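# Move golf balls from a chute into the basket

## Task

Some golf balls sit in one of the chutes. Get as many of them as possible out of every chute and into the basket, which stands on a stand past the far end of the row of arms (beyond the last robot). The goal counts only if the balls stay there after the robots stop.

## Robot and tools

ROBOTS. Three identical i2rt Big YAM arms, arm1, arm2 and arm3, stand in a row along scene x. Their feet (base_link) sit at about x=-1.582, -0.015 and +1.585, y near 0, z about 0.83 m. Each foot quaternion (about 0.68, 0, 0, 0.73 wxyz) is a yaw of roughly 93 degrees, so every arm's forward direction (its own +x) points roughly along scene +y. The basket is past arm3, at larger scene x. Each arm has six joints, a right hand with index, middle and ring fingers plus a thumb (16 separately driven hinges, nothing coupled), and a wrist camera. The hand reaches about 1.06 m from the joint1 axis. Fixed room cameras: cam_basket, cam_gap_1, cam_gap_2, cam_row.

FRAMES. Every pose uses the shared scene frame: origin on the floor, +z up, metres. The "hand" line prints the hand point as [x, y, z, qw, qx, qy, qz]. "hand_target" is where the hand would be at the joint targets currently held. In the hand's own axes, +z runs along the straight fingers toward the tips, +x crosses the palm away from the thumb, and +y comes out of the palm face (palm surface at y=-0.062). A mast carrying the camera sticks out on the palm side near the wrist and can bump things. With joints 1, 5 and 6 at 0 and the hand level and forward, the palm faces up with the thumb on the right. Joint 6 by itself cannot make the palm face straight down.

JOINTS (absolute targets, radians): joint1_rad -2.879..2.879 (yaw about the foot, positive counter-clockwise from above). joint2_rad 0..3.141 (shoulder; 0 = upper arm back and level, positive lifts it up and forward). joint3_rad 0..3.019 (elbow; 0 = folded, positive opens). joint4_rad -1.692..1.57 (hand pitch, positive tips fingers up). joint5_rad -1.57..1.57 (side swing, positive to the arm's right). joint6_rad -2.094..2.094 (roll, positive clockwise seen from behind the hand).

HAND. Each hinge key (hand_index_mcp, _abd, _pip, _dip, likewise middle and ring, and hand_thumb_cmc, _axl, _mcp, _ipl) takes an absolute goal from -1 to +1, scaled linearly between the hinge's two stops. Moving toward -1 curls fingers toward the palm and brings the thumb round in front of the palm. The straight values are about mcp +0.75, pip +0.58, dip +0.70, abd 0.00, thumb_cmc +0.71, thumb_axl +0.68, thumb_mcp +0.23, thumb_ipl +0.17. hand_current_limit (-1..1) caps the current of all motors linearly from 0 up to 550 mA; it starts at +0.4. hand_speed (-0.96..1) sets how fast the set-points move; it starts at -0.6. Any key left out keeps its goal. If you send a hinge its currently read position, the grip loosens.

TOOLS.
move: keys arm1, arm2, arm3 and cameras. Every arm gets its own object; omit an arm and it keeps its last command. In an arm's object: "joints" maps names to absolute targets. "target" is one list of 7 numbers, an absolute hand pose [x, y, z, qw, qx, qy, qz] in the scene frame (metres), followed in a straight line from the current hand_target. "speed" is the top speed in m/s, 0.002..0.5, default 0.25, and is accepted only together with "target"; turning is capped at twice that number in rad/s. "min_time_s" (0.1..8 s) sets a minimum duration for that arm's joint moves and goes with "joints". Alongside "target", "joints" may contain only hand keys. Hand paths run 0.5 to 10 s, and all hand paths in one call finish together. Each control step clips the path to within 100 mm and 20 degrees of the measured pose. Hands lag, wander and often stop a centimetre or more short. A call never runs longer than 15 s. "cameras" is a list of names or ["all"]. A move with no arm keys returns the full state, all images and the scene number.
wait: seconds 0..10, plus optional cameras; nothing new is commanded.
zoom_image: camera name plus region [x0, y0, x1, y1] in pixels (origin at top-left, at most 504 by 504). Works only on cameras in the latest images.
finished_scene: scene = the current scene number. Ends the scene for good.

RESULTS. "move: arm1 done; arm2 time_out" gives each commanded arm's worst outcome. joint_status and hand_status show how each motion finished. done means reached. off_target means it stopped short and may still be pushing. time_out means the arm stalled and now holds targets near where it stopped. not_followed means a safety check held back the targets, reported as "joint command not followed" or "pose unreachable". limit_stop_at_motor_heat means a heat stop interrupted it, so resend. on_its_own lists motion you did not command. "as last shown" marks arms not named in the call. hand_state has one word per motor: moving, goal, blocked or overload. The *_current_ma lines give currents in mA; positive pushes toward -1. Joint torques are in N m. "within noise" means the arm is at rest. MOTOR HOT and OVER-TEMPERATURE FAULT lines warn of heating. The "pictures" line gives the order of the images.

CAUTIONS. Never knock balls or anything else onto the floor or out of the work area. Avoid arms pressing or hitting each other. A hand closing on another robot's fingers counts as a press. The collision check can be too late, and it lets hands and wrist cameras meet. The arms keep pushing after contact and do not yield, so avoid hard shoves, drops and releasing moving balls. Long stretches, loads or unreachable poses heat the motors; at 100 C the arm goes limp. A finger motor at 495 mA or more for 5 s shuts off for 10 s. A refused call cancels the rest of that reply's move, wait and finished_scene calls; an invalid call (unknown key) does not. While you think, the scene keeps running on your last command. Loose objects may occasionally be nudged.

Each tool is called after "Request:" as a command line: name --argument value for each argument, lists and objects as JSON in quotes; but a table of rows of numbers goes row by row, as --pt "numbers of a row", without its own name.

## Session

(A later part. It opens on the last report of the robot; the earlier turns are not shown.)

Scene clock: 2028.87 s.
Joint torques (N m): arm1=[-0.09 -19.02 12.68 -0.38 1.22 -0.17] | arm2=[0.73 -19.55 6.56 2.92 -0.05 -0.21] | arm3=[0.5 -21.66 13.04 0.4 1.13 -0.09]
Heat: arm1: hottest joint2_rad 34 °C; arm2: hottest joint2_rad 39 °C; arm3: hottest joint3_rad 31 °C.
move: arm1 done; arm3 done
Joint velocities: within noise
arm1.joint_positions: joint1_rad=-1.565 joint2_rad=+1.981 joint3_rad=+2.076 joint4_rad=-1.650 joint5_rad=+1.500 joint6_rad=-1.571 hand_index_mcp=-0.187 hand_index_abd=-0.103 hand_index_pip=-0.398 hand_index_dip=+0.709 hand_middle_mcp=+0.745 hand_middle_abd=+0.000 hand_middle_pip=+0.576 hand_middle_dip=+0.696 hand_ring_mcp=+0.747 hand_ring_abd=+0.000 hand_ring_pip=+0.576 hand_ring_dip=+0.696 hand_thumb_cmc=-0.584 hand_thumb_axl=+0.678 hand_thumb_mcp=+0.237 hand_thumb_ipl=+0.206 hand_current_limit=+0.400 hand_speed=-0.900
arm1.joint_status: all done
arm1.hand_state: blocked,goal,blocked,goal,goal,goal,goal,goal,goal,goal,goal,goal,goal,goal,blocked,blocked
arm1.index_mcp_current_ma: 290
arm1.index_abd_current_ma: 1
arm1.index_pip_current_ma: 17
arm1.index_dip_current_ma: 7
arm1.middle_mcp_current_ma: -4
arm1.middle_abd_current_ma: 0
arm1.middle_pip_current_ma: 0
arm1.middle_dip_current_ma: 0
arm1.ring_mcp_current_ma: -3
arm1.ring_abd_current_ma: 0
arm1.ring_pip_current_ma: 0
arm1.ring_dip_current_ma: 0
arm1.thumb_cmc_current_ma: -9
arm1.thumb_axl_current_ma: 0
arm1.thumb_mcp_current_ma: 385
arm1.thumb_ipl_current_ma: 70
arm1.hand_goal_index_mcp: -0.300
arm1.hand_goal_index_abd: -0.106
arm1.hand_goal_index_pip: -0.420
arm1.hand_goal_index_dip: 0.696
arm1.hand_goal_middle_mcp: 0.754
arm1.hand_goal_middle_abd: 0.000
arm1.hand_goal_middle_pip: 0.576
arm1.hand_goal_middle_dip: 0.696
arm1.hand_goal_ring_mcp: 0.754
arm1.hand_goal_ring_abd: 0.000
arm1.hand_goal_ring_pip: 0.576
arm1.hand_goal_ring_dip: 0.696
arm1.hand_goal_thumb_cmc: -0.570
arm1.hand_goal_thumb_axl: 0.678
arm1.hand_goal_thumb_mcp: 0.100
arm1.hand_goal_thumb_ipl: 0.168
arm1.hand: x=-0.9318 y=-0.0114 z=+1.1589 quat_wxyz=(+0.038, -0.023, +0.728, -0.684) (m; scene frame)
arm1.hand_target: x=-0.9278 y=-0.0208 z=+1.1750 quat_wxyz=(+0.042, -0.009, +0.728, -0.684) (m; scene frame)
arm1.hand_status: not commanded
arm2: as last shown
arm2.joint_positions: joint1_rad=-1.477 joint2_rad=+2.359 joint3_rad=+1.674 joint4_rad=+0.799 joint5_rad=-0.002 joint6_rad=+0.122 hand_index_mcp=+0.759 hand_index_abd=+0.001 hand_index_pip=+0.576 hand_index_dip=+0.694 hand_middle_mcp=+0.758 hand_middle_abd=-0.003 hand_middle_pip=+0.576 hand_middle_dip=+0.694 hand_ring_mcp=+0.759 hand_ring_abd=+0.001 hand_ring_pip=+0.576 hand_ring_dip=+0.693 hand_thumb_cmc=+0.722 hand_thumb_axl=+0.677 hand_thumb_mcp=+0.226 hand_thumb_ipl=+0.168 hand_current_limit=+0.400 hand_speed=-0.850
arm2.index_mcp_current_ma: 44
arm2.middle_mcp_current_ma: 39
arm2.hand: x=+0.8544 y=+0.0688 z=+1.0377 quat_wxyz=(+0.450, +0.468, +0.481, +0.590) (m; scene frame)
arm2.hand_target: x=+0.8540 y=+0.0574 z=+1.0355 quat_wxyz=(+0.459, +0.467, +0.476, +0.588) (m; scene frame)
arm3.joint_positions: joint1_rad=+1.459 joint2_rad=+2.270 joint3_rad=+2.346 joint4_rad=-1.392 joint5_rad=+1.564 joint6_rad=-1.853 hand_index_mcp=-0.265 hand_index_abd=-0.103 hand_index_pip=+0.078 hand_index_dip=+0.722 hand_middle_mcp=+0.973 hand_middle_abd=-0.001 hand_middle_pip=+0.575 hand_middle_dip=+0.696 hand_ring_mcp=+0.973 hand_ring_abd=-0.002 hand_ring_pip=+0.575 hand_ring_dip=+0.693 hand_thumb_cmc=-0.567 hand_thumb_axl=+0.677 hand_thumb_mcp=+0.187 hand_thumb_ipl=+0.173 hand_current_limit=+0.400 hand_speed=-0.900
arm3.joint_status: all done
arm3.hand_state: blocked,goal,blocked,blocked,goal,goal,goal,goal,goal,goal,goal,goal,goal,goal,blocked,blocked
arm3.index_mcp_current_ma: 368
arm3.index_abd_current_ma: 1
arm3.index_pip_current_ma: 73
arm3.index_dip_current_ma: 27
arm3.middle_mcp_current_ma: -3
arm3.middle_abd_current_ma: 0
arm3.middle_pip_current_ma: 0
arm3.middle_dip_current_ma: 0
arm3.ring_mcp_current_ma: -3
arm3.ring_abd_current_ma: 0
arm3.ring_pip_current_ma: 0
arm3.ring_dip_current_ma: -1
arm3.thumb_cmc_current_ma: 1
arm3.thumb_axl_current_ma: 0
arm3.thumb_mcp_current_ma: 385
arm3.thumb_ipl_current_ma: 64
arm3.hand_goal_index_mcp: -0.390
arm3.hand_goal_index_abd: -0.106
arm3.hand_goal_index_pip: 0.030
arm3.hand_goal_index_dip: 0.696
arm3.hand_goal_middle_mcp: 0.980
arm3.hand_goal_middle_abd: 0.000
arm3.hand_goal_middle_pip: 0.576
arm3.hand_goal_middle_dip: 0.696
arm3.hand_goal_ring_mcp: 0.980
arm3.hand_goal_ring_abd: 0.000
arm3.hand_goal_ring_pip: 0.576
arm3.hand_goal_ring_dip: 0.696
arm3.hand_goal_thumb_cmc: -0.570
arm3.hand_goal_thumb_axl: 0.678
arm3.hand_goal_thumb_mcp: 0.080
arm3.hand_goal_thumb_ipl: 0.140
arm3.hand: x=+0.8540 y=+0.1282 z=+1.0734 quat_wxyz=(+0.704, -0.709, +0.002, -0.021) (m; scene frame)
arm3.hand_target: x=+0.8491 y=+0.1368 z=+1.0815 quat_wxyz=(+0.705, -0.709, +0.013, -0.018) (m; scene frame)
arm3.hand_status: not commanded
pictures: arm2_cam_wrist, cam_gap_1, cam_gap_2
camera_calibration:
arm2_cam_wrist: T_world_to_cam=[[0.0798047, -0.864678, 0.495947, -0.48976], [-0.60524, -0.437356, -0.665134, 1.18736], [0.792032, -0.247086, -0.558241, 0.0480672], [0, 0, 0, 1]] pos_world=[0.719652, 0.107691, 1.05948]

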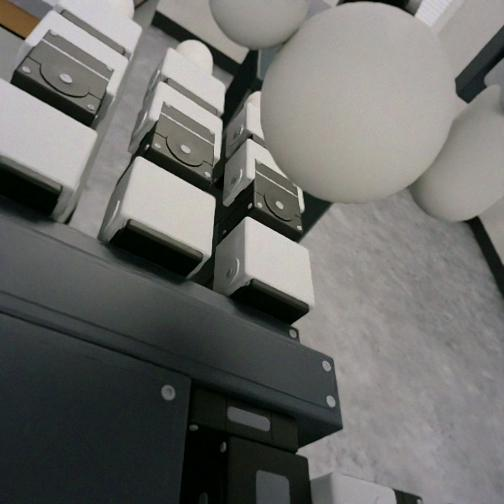

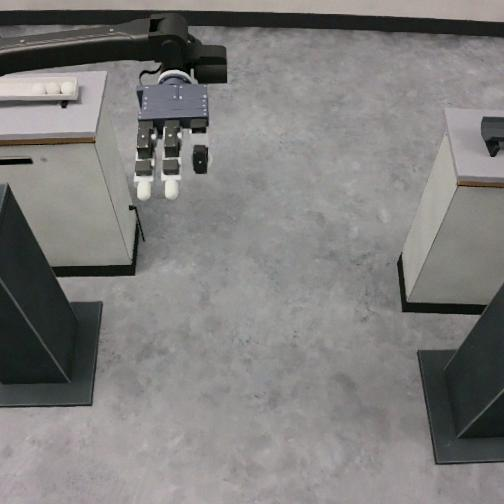

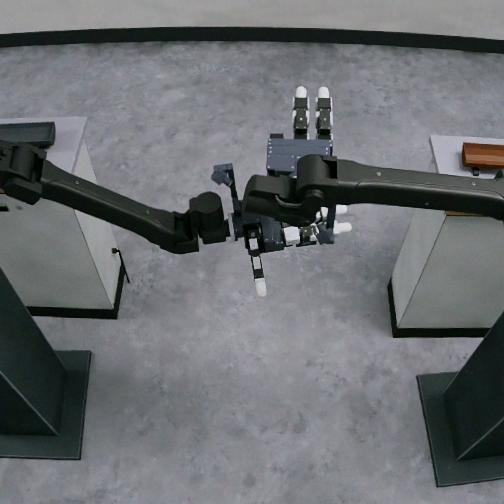

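Request:
move --arm1 '{"joints": {"joint1_rad": -1.52, "joint2_rad": 1.5, "joint3_rad": 1.6, "joint4_rad": -1.62}, "min_time_s": 4}' --arm3 '{"joints": {"joint2_rad": 1.9, "joint3_rad": 2.25, "joint4_rad": -1.65}, "min_time_s": 4}'

Request:
move --arm2 '{"joints": {"joint1_rad": -1.45, "joint2_rad": 1.7, "joint3_rad": 1.75, "joint4_rad": 0.2, "joint5_rad": 0, "joint6_rad": 0.12, "hand_speed": -0.6, "hand_index_mcp": -0.342, "hand_index_pip": -0.882, "hand_index_dip": 0.406, "hand_ring_mcp": -0.342, "hand_ring_pip": -0.882, "hand_ring_dip": 0.406, "hand_middle_mcp": 0.411, "hand_middle_pip": -0.08, "hand_middle_dip": 0.696}, "min_time_s": 5}' --arm3 '{"joints": {"joint1_rad": 0.0, "joint2_rad": 1.9, "joint3_rad": 2.28, "joint4_rad": -1.68, "joint5_rad": 1.565, "joint6_rad": -1.85}, "min_time_s": 5}' --cameras '["cam_gap_2"]'

Request:
move --arm2 '{"joints": {"joint1_rad": 1.645, "joint2_rad": 1.85, "joint3_rad": 1.95, "joint4_rad": -1.16, "joint5_rad": 1.393, "joint6_rad": 1.1}, "min_time_s": 7}' --arm3 '{"joints": {"joint1_rad": -1.56}, "min_time_s": 5}' --cameras '["cam_basket", "cam_gap_1"]'

Scene clock: 2050.37 s.
Joint torques (N m): arm1=[2.2 -14.51 8.61 0.72 1.23 -0.15] | arm2=[0.67 -19.19 6.58 2.81 -0.05 -0.24] | arm3=[0.5 -20.25 8.38 0.44 1.12 -0.09]
Heat: arm1: hottest joint2_rad 34 °C; arm2: hottest joint2_rad 40 °C; arm3: hottest joint3_rad 33 °C.
move: arm1 done; arm3 done
Joint velocities: within noise
arm1.joint_positions: joint1_rad=-1.536 joint2_rad=+1.520 joint3_rad=+1.597 joint4_rad=-1.633 joint5_rad=+1.500 joint6_rad=-1.571 hand_index_mcp=-0.187 hand_index_abd=-0.103 hand_index_pip=-0.398 hand_index_dip=+0.709 hand_middle_mcp=+0.745 hand_middle_abd=+0.000 hand_middle_pip=+0.576 hand_middle_dip=+0.696 hand_ring_mcp=+0.747 hand_ring_abd=+0.000 hand_ring_pip=+0.576 hand_ring_dip=+0.696 hand_thumb_cmc=-0.584 hand_thumb_axl=+0.678 hand_thumb_mcp=+0.237 hand_thumb_ipl=+0.206 hand_current_limit=+0.400 hand_speed=-0.900
arm1.joint_status: all done
arm1.hand_state: blocked,goal,blocked,goal,goal,goal,goal,goal,goal,goal,goal,goal,goal,goal,blocked,blocked
arm1.index_mcp_current_ma: 290
arm1.index_abd_current_ma: 1
arm1.index_pip_current_ma: 17
arm1.index_dip_current_ma: 7
arm1.middle_mcp_current_ma: -4
arm1.middle_abd_current_ma: 0
arm1.middle_pip_current_ma: 0
arm1.middle_dip_current_ma: 0
arm1.ring_mcp_current_ma: -3
arm1.ring_abd_current_ma: 0
arm1.ring_pip_current_ma: 0
arm1.ring_dip_current_ma: 0
arm1.thumb_cmc_current_ma: -9
arm1.thumb_axl_current_ma: 0
arm1.thumb_mcp_current_ma: 385
arm1.thumb_ipl_current_ma: 70
arm1.hand_goal_index_mcp: -0.300
arm1.hand_goal_index_abd: -0.106
arm1.hand_goal_index_pip: -0.420
arm1.hand_goal_index_dip: 0.696
arm1.hand_goal_middle_mcp: 0.754
arm1.hand_goal_middle_abd: 0.000
arm1.hand_goal_middle_pip: 0.576
arm1.hand_goal_middle_dip: 0.696
arm1.hand_goal_ring_mcp: 0.754
arm1.hand_goal_ring_abd: 0.000
arm1.hand_goal_ring_pip: 0.576
arm1.hand_goal_ring_dip: 0.696
arm1.hand_goal_thumb_cmc: -0.570
arm1.hand_goal_thumb_axl: 0.678
arm1.hand_goal_thumb_mcp: 0.100
arm1.hand_goal_thumb_ipl: 0.168
arm1.hand: x=-1.0928 y=-0.0109 z=+1.2124 quat_wxyz=(+0.047, -0.034, +0.728, -0.684) (m; scene frame)
arm1.hand_target: x=-1.0941 y=-0.0032 z=+1.2229 quat_wxyz=(+0.063, -0.031, +0.727, -0.683) (m; scene frame)
arm1.hand_status: not commanded
arm2: as last shown
arm3.joint_positions: joint1_rad=+1.459 joint2_rad=+1.920 joint3_rad=+2.251 joint4_rad=-1.642 joint5_rad=+1.564 joint6_rad=-1.853 hand_index_mcp=-0.265 hand_index_abd=-0.103 hand_index_pip=+0.078 hand_index_dip=+0.722 hand_middle_mcp=+0.973 hand_middle_abd=-0.001 hand_middle_pip=+0.575 hand_middle_dip=+0.696 hand_ring_mcp=+0.973 hand_ring_abd=-0.002 hand_ring_pip=+0.575 hand_ring_dip=+0.693 hand_thumb_cmc=-0.568 hand_thumb_axl=+0.677 hand_thumb_mcp=+0.187 hand_thumb_ipl=+0.173 hand_current_limit=+0.400 hand_speed=-0.900
arm3.joint_status: all done
arm3.hand_state: blocked,goal,blocked,blocked,goal,goal,goal,goal,goal,goal,goal,goal,goal,goal,blocked,blocked
arm3.index_mcp_current_ma: 368
arm3.index_abd_current_ma: 1
arm3.index_pip_current_ma: 73
arm3.index_dip_current_ma: 27
arm3.middle_mcp_current_ma: -3
arm3.middle_abd_current_ma: 0
arm3.middle_pip_current_ma: 0
arm3.middle_dip_current_ma: 0
arm3.ring_mcp_current_ma: -3
arm3.ring_abd_current_ma: 0
arm3.ring_pip_current_ma: 0
arm3.ring_dip_current_ma: -1
arm3.thumb_cmc_current_ma: 1
arm3.thumb_axl_current_ma: 0
arm3.thumb_mcp_current_ma: 385
arm3.thumb_ipl_current_ma: 64
arm3.hand_goal_index_mcp: -0.390
arm3.hand_goal_index_abd: -0.106
arm3.hand_goal_index_pip: 0.030
arm3.hand_goal_index_dip: 0.696
arm3.hand_goal_middle_mcp: 0.980
arm3.hand_goal_middle_abd: 0.000
arm3.hand_goal_middle_pip: 0.576
arm3.hand_goal_middle_dip: 0.696
arm3.hand_goal_ring_mcp: 0.980
arm3.hand_goal_ring_abd: 0.000
arm3.hand_goal_ring_pip: 0.576
arm3.hand_goal_ring_dip: 0.696
arm3.hand_goal_thumb_cmc: -0.570
arm3.hand_goal_thumb_axl: 0.678
arm3.hand_goal_thumb_mcp: 0.080
arm3.hand_goal_thumb_ipl: 0.140
arm3.hand: x=+0.9752 y=+0.1240 z=+1.2550 quat_wxyz=(+0.704, -0.709, +0.004, -0.019) (m; scene frame)
arm3.hand_target: x=+0.9855 y=+0.1305 z=+1.2663 quat_wxyz=(+0.705, -0.709, +0.010, -0.022) (m; scene frame)
arm3.hand_status: not commanded
pictures: none

Scene clock: 2056.03 s.
Joint torques (N m): arm1=[2.14 -14.51 8.59 0.73 1.23 -0.16] | arm2=[3.31 -17.38 12.3 1.52 -0.05 -0.15] | arm3=[1.79 -20.25 10.69 0.38 1.12 0.01]
Heat: arm1: hottest joint2_rad 34 °C; arm2: hottest joint2_rad 40 °C; arm3: hottest joint3_rad 32 °C.
move: arm2 done; arm3 done
Joint velocities: within noise
arm1: as last shown
arm2.joint_positions: joint1_rad=-1.464 joint2_rad=+1.730 joint3_rad=+1.690 joint4_rad=+0.203 joint5_rad=-0.002 joint6_rad=+0.122 hand_index_mcp=-0.340 hand_index_abd=+0.001 hand_index_pip=-0.882 hand_index_dip=+0.408 hand_middle_mcp=+0.430 hand_middle_abd=-0.003 hand_middle_pip=-0.075 hand_middle_dip=+0.694 hand_ring_mcp=-0.340 hand_ring_abd=+0.001 hand_ring_pip=-0.882 hand_ring_dip=+0.409 hand_thumb_cmc=+0.722 hand_thumb_axl=+0.677 hand_thumb_mcp=+0.226 hand_thumb_ipl=+0.168 hand_current_limit=+0.400 hand_speed=-0.600
arm2.joint_status: all done
arm2.hand_state: goal,goal,goal,goal,goal,goal,goal,goal,goal,goal,goal,goal,goal,goal,goal,goal
arm2.index_mcp_current_ma: 9
arm2.index_abd_current_ma: 3
arm2.index_pip_current_ma: 1
arm2.index_dip_current_ma: 10
arm2.middle_mcp_current_ma: 90
arm2.middle_abd_current_ma: -11
arm2.middle_pip_current_ma: 20
arm2.middle_dip_current_ma: -9
arm2.ring_mcp_current_ma: 8
arm2.ring_abd_current_ma: 2
arm2.ring_pip_current_ma: 1
arm2.ring_dip_current_ma: 11
arm2.thumb_cmc_current_ma: 36
arm2.thumb_axl_current_ma: -4
arm2.thumb_mcp_current_ma: -1
arm2.thumb_ipl_current_ma: -2
arm2.hand_goal_index_mcp: -0.342
arm2.hand_goal_index_abd: 0.000
arm2.hand_goal_index_pip: -0.882
arm2.hand_goal_index_dip: 0.406
arm2.hand_goal_middle_mcp: 0.412
arm2.hand_goal_middle_abd: 0.000
arm2.hand_goal_middle_pip: -0.080
arm2.hand_goal_middle_dip: 0.696
arm2.hand_goal_ring_mcp: -0.342
arm2.hand_goal_ring_abd: 0.000
arm2.hand_goal_ring_pip: -0.882
arm2.hand_goal_ring_dip: 0.406
arm2.hand_goal_thumb_cmc: 0.714
arm2.hand_goal_thumb_axl: 0.678
arm2.hand_goal_thumb_mcp: 0.226
arm2.hand_goal_thumb_ipl: 0.168
arm2.hand: x=+0.7507 y=+0.0638 z=+1.4215 quat_wxyz=(+0.456, +0.453, +0.470, +0.606) (m; scene frame)
arm2.hand_target: x=+0.7281 y=+0.0704 z=+1.4795 quat_wxyz=(+0.469, +0.426, +0.449, +0.630) (m; scene frame)
arm2.hand_status: not commanded
arm3.joint_positions: joint1_rad=+0.000 joint2_rad=+1.920 joint3_rad=+2.251 joint4_rad=-1.673 joint5_rad=+1.564 joint6_rad=-1.853 hand_index_mcp=-0.265 hand_index_abd=-0.103 hand_index_pip=+0.079 hand_index_dip=+0.722 hand_middle_mcp=+0.973 hand_middle_abd=-0.001 hand_middle_pip=+0.575 hand_middle_dip=+0.696 hand_ring_mcp=+0.973 hand_ring_abd=-0.002 hand_ring_pip=+0.575 hand_ring_dip=+0.693 hand_thumb_cmc=-0.568 hand_thumb_axl=+0.677 hand_thumb_mcp=+0.186 hand_thumb_ipl=+0.173 hand_current_limit=+0.400 hand_speed=-0.900
arm3.joint_status: all done
arm3.hand_state: blocked,goal,blocked,blocked,goal,goal,goal,goal,goal,goal,goal,goal,goal,goal,blocked,blocked
arm3.index_mcp_current_ma: 368
arm3.index_abd_current_ma: 1
arm3.index_pip_current_ma: 75
arm3.index_dip_current_ma: 28
arm3.middle_mcp_current_ma: -3
arm3.middle_abd_current_ma: 0
arm3.middle_pip_current_ma: 0
arm3.middle_dip_current_ma: 0
arm3.ring_mcp_current_ma: -3
arm3.ring_abd_current_ma: 0
arm3.ring_pip_current_ma: 0
arm3.ring_dip_current_ma: -1
arm3.thumb_cmc_current_ma: 1
arm3.thumb_axl_current_ma: 0
arm3.thumb_mcp_current_ma: 385
arm3.thumb_ipl_current_ma: 64
arm3.hand_goal_index_mcp: -0.390
arm3.hand_goal_index_abd: -0.106
arm3.hand_goal_index_pip: 0.030
arm3.hand_goal_index_dip: 0.696
arm3.hand_goal_middle_mcp: 0.980
arm3.hand_goal_middle_abd: 0.000
arm3.hand_goal_middle_pip: 0.576
arm3.hand_goal_middle_dip: 0.696
arm3.hand_goal_ring_mcp: 0.980
arm3.hand_goal_ring_abd: 0.000
arm3.hand_goal_ring_pip: 0.576
arm3.hand_goal_ring_dip: 0.696
arm3.hand_goal_thumb_cmc: -0.570
arm3.hand_goal_thumb_axl: 0.678
arm3.hand_goal_thumb_mcp: 0.080
arm3.hand_goal_thumb_ipl: 0.140
arm3.hand: x=+1.7110 y=+0.5525 z=+1.2532 quat_wxyz=(+0.505, -0.534, +0.468, -0.492) (m; scene frame)
arm3.hand_target: x=+1.7120 y=+0.5461 z=+1.2764 quat_wxyz=(+0.515, -0.523, +0.479, -0.481) (m; scene frame)
arm3.hand_status: not commanded
pictures: cam_gap_2

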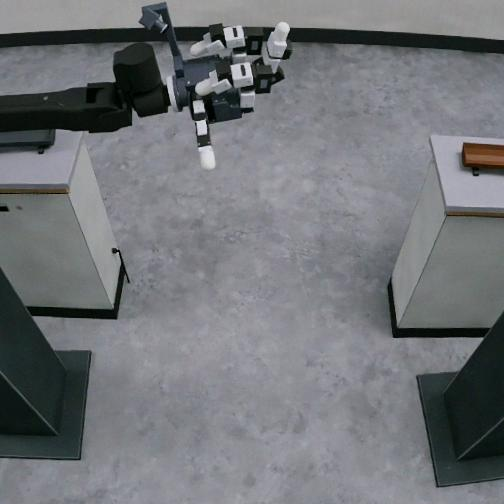

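Scene clock: 2063.73 s.
Joint torques (N m): arm1=[2.2 -14.51 8.62 0.72 1.23 -0.15] | arm2=[1.14 -13.51 11.26 0.29 1.05 -0.01] | arm3=[1.32 -20.31 10.69 0.36 1.12 0]
Heat: arm1: hottest joint2_rad 34 °C; arm2: hottest joint2_rad 39 °C; arm3: hottest joint2_rad 32 °C.
move: arm2 done; arm3 done
Joint velocities: within noise
arm1: as last shown
arm2.joint_positions: joint1_rad=+1.651 joint2_rad=+1.833 joint3_rad=+1.891 joint4_rad=-1.154 joint5_rad=+1.390 joint6_rad=+1.092 hand_index_mcp=-0.340 hand_index_abd=+0.001 hand_index_pip=-0.882 hand_index_dip=+0.408 hand_middle_mcp=+0.430 hand_middle_abd=-0.002 hand_middle_pip=-0.075 hand_middle_dip=+0.694 hand_ring_mcp=-0.340 hand_ring_abd=+0.001 hand_ring_pip=-0.882 hand_ring_dip=+0.409 hand_thumb_cmc=+0.722 hand_thumb_axl=+0.677 hand_thumb_mcp=+0.226 hand_thumb_ipl=+0.168 hand_current_limit=+0.400 hand_speed=-0.600
arm2.joint_status: all done
arm2.hand_state: goal,goal,goal,goal,goal,goal,goal,goal,goal,goal,goal,goal,goal,goal,goal,goal
arm2.index_mcp_current_ma: 9
arm2.index_abd_current_ma: 3
arm2.index_pip_current_ma: 1
arm2.index_dip_current_ma: 10
arm2.middle_mcp_current_ma: 90
arm2.middle_abd_current_ma: -9
arm2.middle_pip_current_ma: 20
arm2.middle_dip_current_ma: -9
arm2.ring_mcp_current_ma: 8
arm2.ring_abd_current_ma: 2
arm2.ring_pip_current_ma: 1
arm2.ring_dip_current_ma: 11
arm2.thumb_cmc_current_ma: 36
arm2.thumb_axl_current_ma: -4
arm2.thumb_mcp_current_ma: -1
arm2.thumb_ipl_current_ma: -2
arm2.hand_goal_index_mcp: -0.342
arm2.hand_goal_index_abd: 0.000
arm2.hand_goal_index_pip: -0.882
arm2.hand_goal_index_dip: 0.406
arm2.hand_goal_middle_mcp: 0.412
arm2.hand_goal_middle_abd: 0.000
arm2.hand_goal_middle_pip: -0.080
arm2.hand_goal_middle_dip: 0.696
arm2.hand_goal_ring_mcp: -0.342
arm2.hand_goal_ring_abd: 0.000
arm2.hand_goal_ring_pip: -0.882
arm2.hand_goal_ring_dip: 0.406
arm2.hand_goal_thumb_cmc: 0.714
arm2.hand_goal_thumb_axl: 0.678
arm2.hand_goal_thumb_mcp: 0.226
arm2.hand_goal_thumb_ipl: 0.168
arm2.hand: x=-0.6210 y=+0.0841 z=+1.3330 quat_wxyz=(-0.075, -0.076, +0.758, +0.644) (m; scene frame)
arm2.hand_target: x=-0.6240 y=+0.0870 z=+1.3474 quat_wxyz=(-0.089, -0.058, +0.757, +0.644) (m; scene frame)
arm2.hand_status: not commanded
arm3.joint_positions: joint1_rad=-1.560 joint2_rad=+1.920 joint3_rad=+2.251 joint4_rad=-1.673 joint5_rad=+1.564 joint6_rad=-1.853 hand_index_mcp=-0.265 hand_index_abd=-0.103 hand_index_pip=+0.079 hand_index_dip=+0.722 hand_middle_mcp=+0.973 hand_middle_abd=-0.001 hand_middle_pip=+0.575 hand_middle_dip=+0.696 hand_ring_mcp=+0.973 hand_ring_abd=-0.002 hand_ring_pip=+0.575 hand_ring_dip=+0.693 hand_thumb_cmc=-0.568 hand_thumb_axl=+0.677 hand_thumb_mcp=+0.186 hand_thumb_ipl=+0.173 hand_current_limit=+0.400 hand_speed=-0.900
arm3.joint_status: all done
arm3.hand_state: blocked,goal,blocked,blocked,goal,goal,goal,goal,goal,goal,goal,goal,goal,goal,blocked,blocked
arm3.index_mcp_current_ma: 368
arm3.index_abd_current_ma: 1
arm3.index_pip_current_ma: 75
arm3.index_dip_current_ma: 28
arm3.middle_mcp_current_ma: -3
arm3.middle_abd_current_ma: 0
arm3.middle_pip_current_ma: 0
arm3.middle_dip_current_ma: 0
arm3.ring_mcp_current_ma: -3
arm3.ring_abd_current_ma: 0
arm3.ring_pip_current_ma: 0
arm3.ring_dip_current_ma: -1
arm3.thumb_cmc_current_ma: 1
arm3.thumb_axl_current_ma: 0
arm3.thumb_mcp_current_ma: 385
arm3.thumb_ipl_current_ma: 64
arm3.hand_goal_index_mcp: -0.390
arm3.hand_goal_index_abd: -0.106
arm3.hand_goal_index_pip: 0.030
arm3.hand_goal_index_dip: 0.696
arm3.hand_goal_middle_mcp: 0.980
arm3.hand_goal_middle_abd: 0.000
arm3.hand_goal_middle_pip: 0.576
arm3.hand_goal_middle_dip: 0.696
arm3.hand_goal_ring_mcp: 0.980
arm3.hand_goal_ring_abd: 0.000
arm3.hand_goal_ring_pip: 0.576
arm3.hand_goal_ring_dip: 0.696
arm3.hand_goal_thumb_cmc: -0.570
arm3.hand_goal_thumb_axl: 0.678
arm3.hand_goal_thumb_mcp: 0.080
arm3.hand_goal_thumb_ipl: 0.140
arm3.hand: x=+2.2098 y=-0.1900 z=+1.2527 quat_wxyz=(+0.012, -0.051, +0.708, -0.705) (m; scene frame)
arm3.hand_target: x=+2.2035 y=-0.1904 z=+1.2760 quat_wxyz=(+0.028, -0.035, +0.708, -0.705) (m; scene frame)
arm3.hand_status: not commanded
pictures: cam_basket, cam_gap_1

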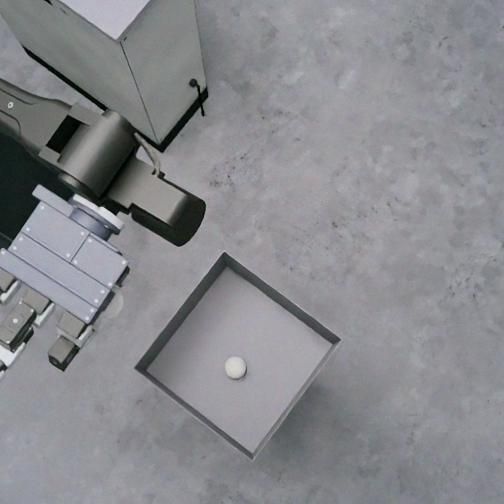

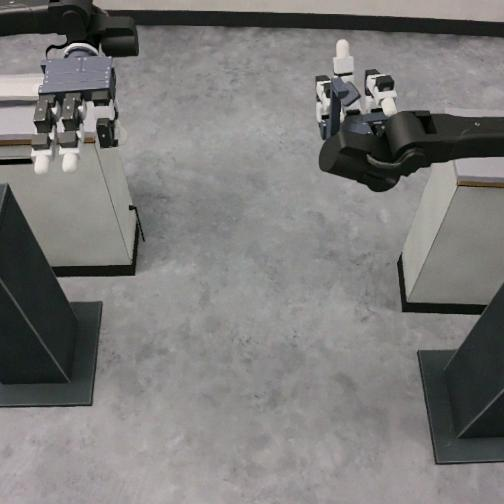

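Request:
move --arm2 '{"joints": {"joint1_rad": 1.645, "joint2_rad": 2.435, "joint3_rad": 1.99, "joint4_rad": -0.60, "joint5_rad": 1.393, "joint6_rad": 1.10}, "min_time_s": 5}' --arm3 '{"joints": {"joint2_rad": 2.5, "joint3_rad": 2.72, "joint4_rad": -1.5}, "min_time_s": 4}' --cameras '["cam_gap_1"]'

Request:
move --arm1 '{"joints": {"joint1_rad": -1.58, "joint2_rad": 1.99, "joint3_rad": 2.13, "joint4_rad": -1.66, "joint6_rad": -1.58}, "min_time_s": 4}' --arm3 '{"joints": {"joint1_rad": -1.53, "joint2_rad": 2.60, "joint3_rad": 2.42, "joint4_rad": -1.14}, "min_time_s": 4}' --cameras '["cam_gap_1", "cam_basket"]'

Scene clock: 2071.67 s.
Joint torques (N m): arm1=[2.14 -14.56 8.64 0.7 1.23 -0.15] | arm2=[1.49 -19.19 10.03 0.85 1.01 -0.02] | arm3=[1.38 -23.77 12.83 1.18 1.12 0.01]
Heat: arm1: hottest joint2_rad 34 °C; arm2: hottest joint2_rad 38 °C; arm3: hottest joint3_rad 33 °C.
move: arm2 done; arm3 done
Joint velocities: within noise
arm1: as last shown
arm2.joint_positions: joint1_rad=+1.651 joint2_rad=+2.422 joint3_rad=+1.938 joint4_rad=-0.611 joint5_rad=+1.391 joint6_rad=+1.092 hand_index_mcp=-0.340 hand_index_abd=+0.001 hand_index_pip=-0.882 hand_index_dip=+0.408 hand_middle_mcp=+0.430 hand_middle_abd=-0.002 hand_middle_pip=-0.075 hand_middle_dip=+0.694 hand_ring_mcp=-0.340 hand_ring_abd=+0.001 hand_ring_pip=-0.882 hand_ring_dip=+0.409 hand_thumb_cmc=+0.722 hand_thumb_axl=+0.677 hand_thumb_mcp=+0.226 hand_thumb_ipl=+0.168 hand_current_limit=+0.400 hand_speed=-0.600
arm2.joint_status: all done
arm2.hand_state: goal,goal,goal,goal,goal,goal,goal,goal,goal,goal,goal,goal,goal,goal,goal,goal
arm2.index_mcp_current_ma: 9
arm2.index_abd_current_ma: 3
arm2.index_pip_current_ma: 1
arm2.index_dip_current_ma: 10
arm2.middle_mcp_current_ma: 90
arm2.middle_abd_current_ma: -9
arm2.middle_pip_current_ma: 20
arm2.middle_dip_current_ma: -9
arm2.ring_mcp_current_ma: 8
arm2.ring_abd_current_ma: 2
arm2.ring_pip_current_ma: 1
arm2.ring_dip_current_ma: 11
arm2.thumb_cmc_current_ma: 36
arm2.thumb_axl_current_ma: -4
arm2.thumb_mcp_current_ma: -1
arm2.thumb_ipl_current_ma: -2
arm2.hand_goal_index_mcp: -0.342
arm2.hand_goal_index_abd: 0.000
arm2.hand_goal_index_pip: -0.882
arm2.hand_goal_index_dip: 0.406
arm2.hand_goal_middle_mcp: 0.412
arm2.hand_goal_middle_abd: 0.000
arm2.hand_goal_middle_pip: -0.080
arm2.hand_goal_middle_dip: 0.696
arm2.hand_goal_ring_mcp: -0.342
arm2.hand_goal_ring_abd: 0.000
arm2.hand_goal_ring_pip: -0.882
arm2.hand_goal_ring_dip: 0.406
arm2.hand_goal_thumb_cmc: 0.714
arm2.hand_goal_thumb_axl: 0.678
arm2.hand_goal_thumb_mcp: 0.226
arm2.hand_goal_thumb_ipl: 0.168
arm2.hand: x=-0.7472 y=+0.0672 z=+0.9850 quat_wxyz=(-0.075, -0.076, +0.757, +0.644) (m; scene frame)
arm2.hand_target: x=-0.7553 y=+0.0703 z=+0.9960 quat_wxyz=(-0.095, -0.053, +0.757, +0.644) (m; scene frame)
arm2.hand_status: not commanded
arm3.joint_positions: joint1_rad=-1.560 joint2_rad=+2.483 joint3_rad=+2.667 joint4_rad=-1.512 joint5_rad=+1.564 joint6_rad=-1.853 hand_index_mcp=-0.265 hand_index_abd=-0.103 hand_index_pip=+0.079 hand_index_dip=+0.722 hand_middle_mcp=+0.973 hand_middle_abd=-0.001 hand_middle_pip=+0.575 hand_middle_dip=+0.696 hand_ring_mcp=+0.973 hand_ring_abd=-0.002 hand_ring_pip=+0.575 hand_ring_dip=+0.693 hand_thumb_cmc=-0.568 hand_thumb_axl=+0.677 hand_thumb_mcp=+0.186 hand_thumb_ipl=+0.173 hand_current_limit=+0.400 hand_speed=-0.900
arm3.joint_status: all done
arm3.hand_state: blocked,goal,blocked,blocked,goal,goal,goal,goal,goal,goal,goal,goal,goal,goal,blocked,blocked
arm3.index_mcp_current_ma: 368
arm3.index_abd_current_ma: 1
arm3.index_pip_current_ma: 75
arm3.index_dip_current_ma: 28
arm3.middle_mcp_current_ma: -3
arm3.middle_abd_current_ma: 0
arm3.middle_pip_current_ma: 0
arm3.middle_dip_current_ma: 0
arm3.ring_mcp_current_ma: -3
arm3.ring_abd_current_ma: 0
arm3.ring_pip_current_ma: 0
arm3.ring_dip_current_ma: -1
arm3.thumb_cmc_current_ma: 1
arm3.thumb_axl_current_ma: 0
arm3.thumb_mcp_current_ma: 385
arm3.thumb_ipl_current_ma: 64
arm3.hand_goal_index_mcp: -0.390
arm3.hand_goal_index_abd: -0.106
arm3.hand_goal_index_pip: 0.030
arm3.hand_goal_index_dip: 0.696
arm3.hand_goal_middle_mcp: 0.980
arm3.hand_goal_middle_abd: 0.000
arm3.hand_goal_middle_pip: 0.576
arm3.hand_goal_middle_dip: 0.696
arm3.hand_goal_ring_mcp: 0.980
arm3.hand_goal_ring_abd: 0.000
arm3.hand_goal_ring_pip: 0.576
arm3.hand_goal_ring_dip: 0.696
arm3.hand_goal_thumb_cmc: -0.570
arm3.hand_goal_thumb_axl: 0.678
arm3.hand_goal_thumb_mcp: 0.080
arm3.hand_goal_thumb_ipl: 0.140
arm3.hand: x=+2.3732 y=-0.1757 z=+1.0443 quat_wxyz=(+0.017, -0.046, +0.708, -0.704) (m; scene frame)
arm3.hand_target: x=+2.3812 y=-0.1748 z=+1.0542 quat_wxyz=(+0.035, -0.028, +0.709, -0.704) (m; scene frame)
arm3.hand_status: not commanded
pictures: cam_gap_1

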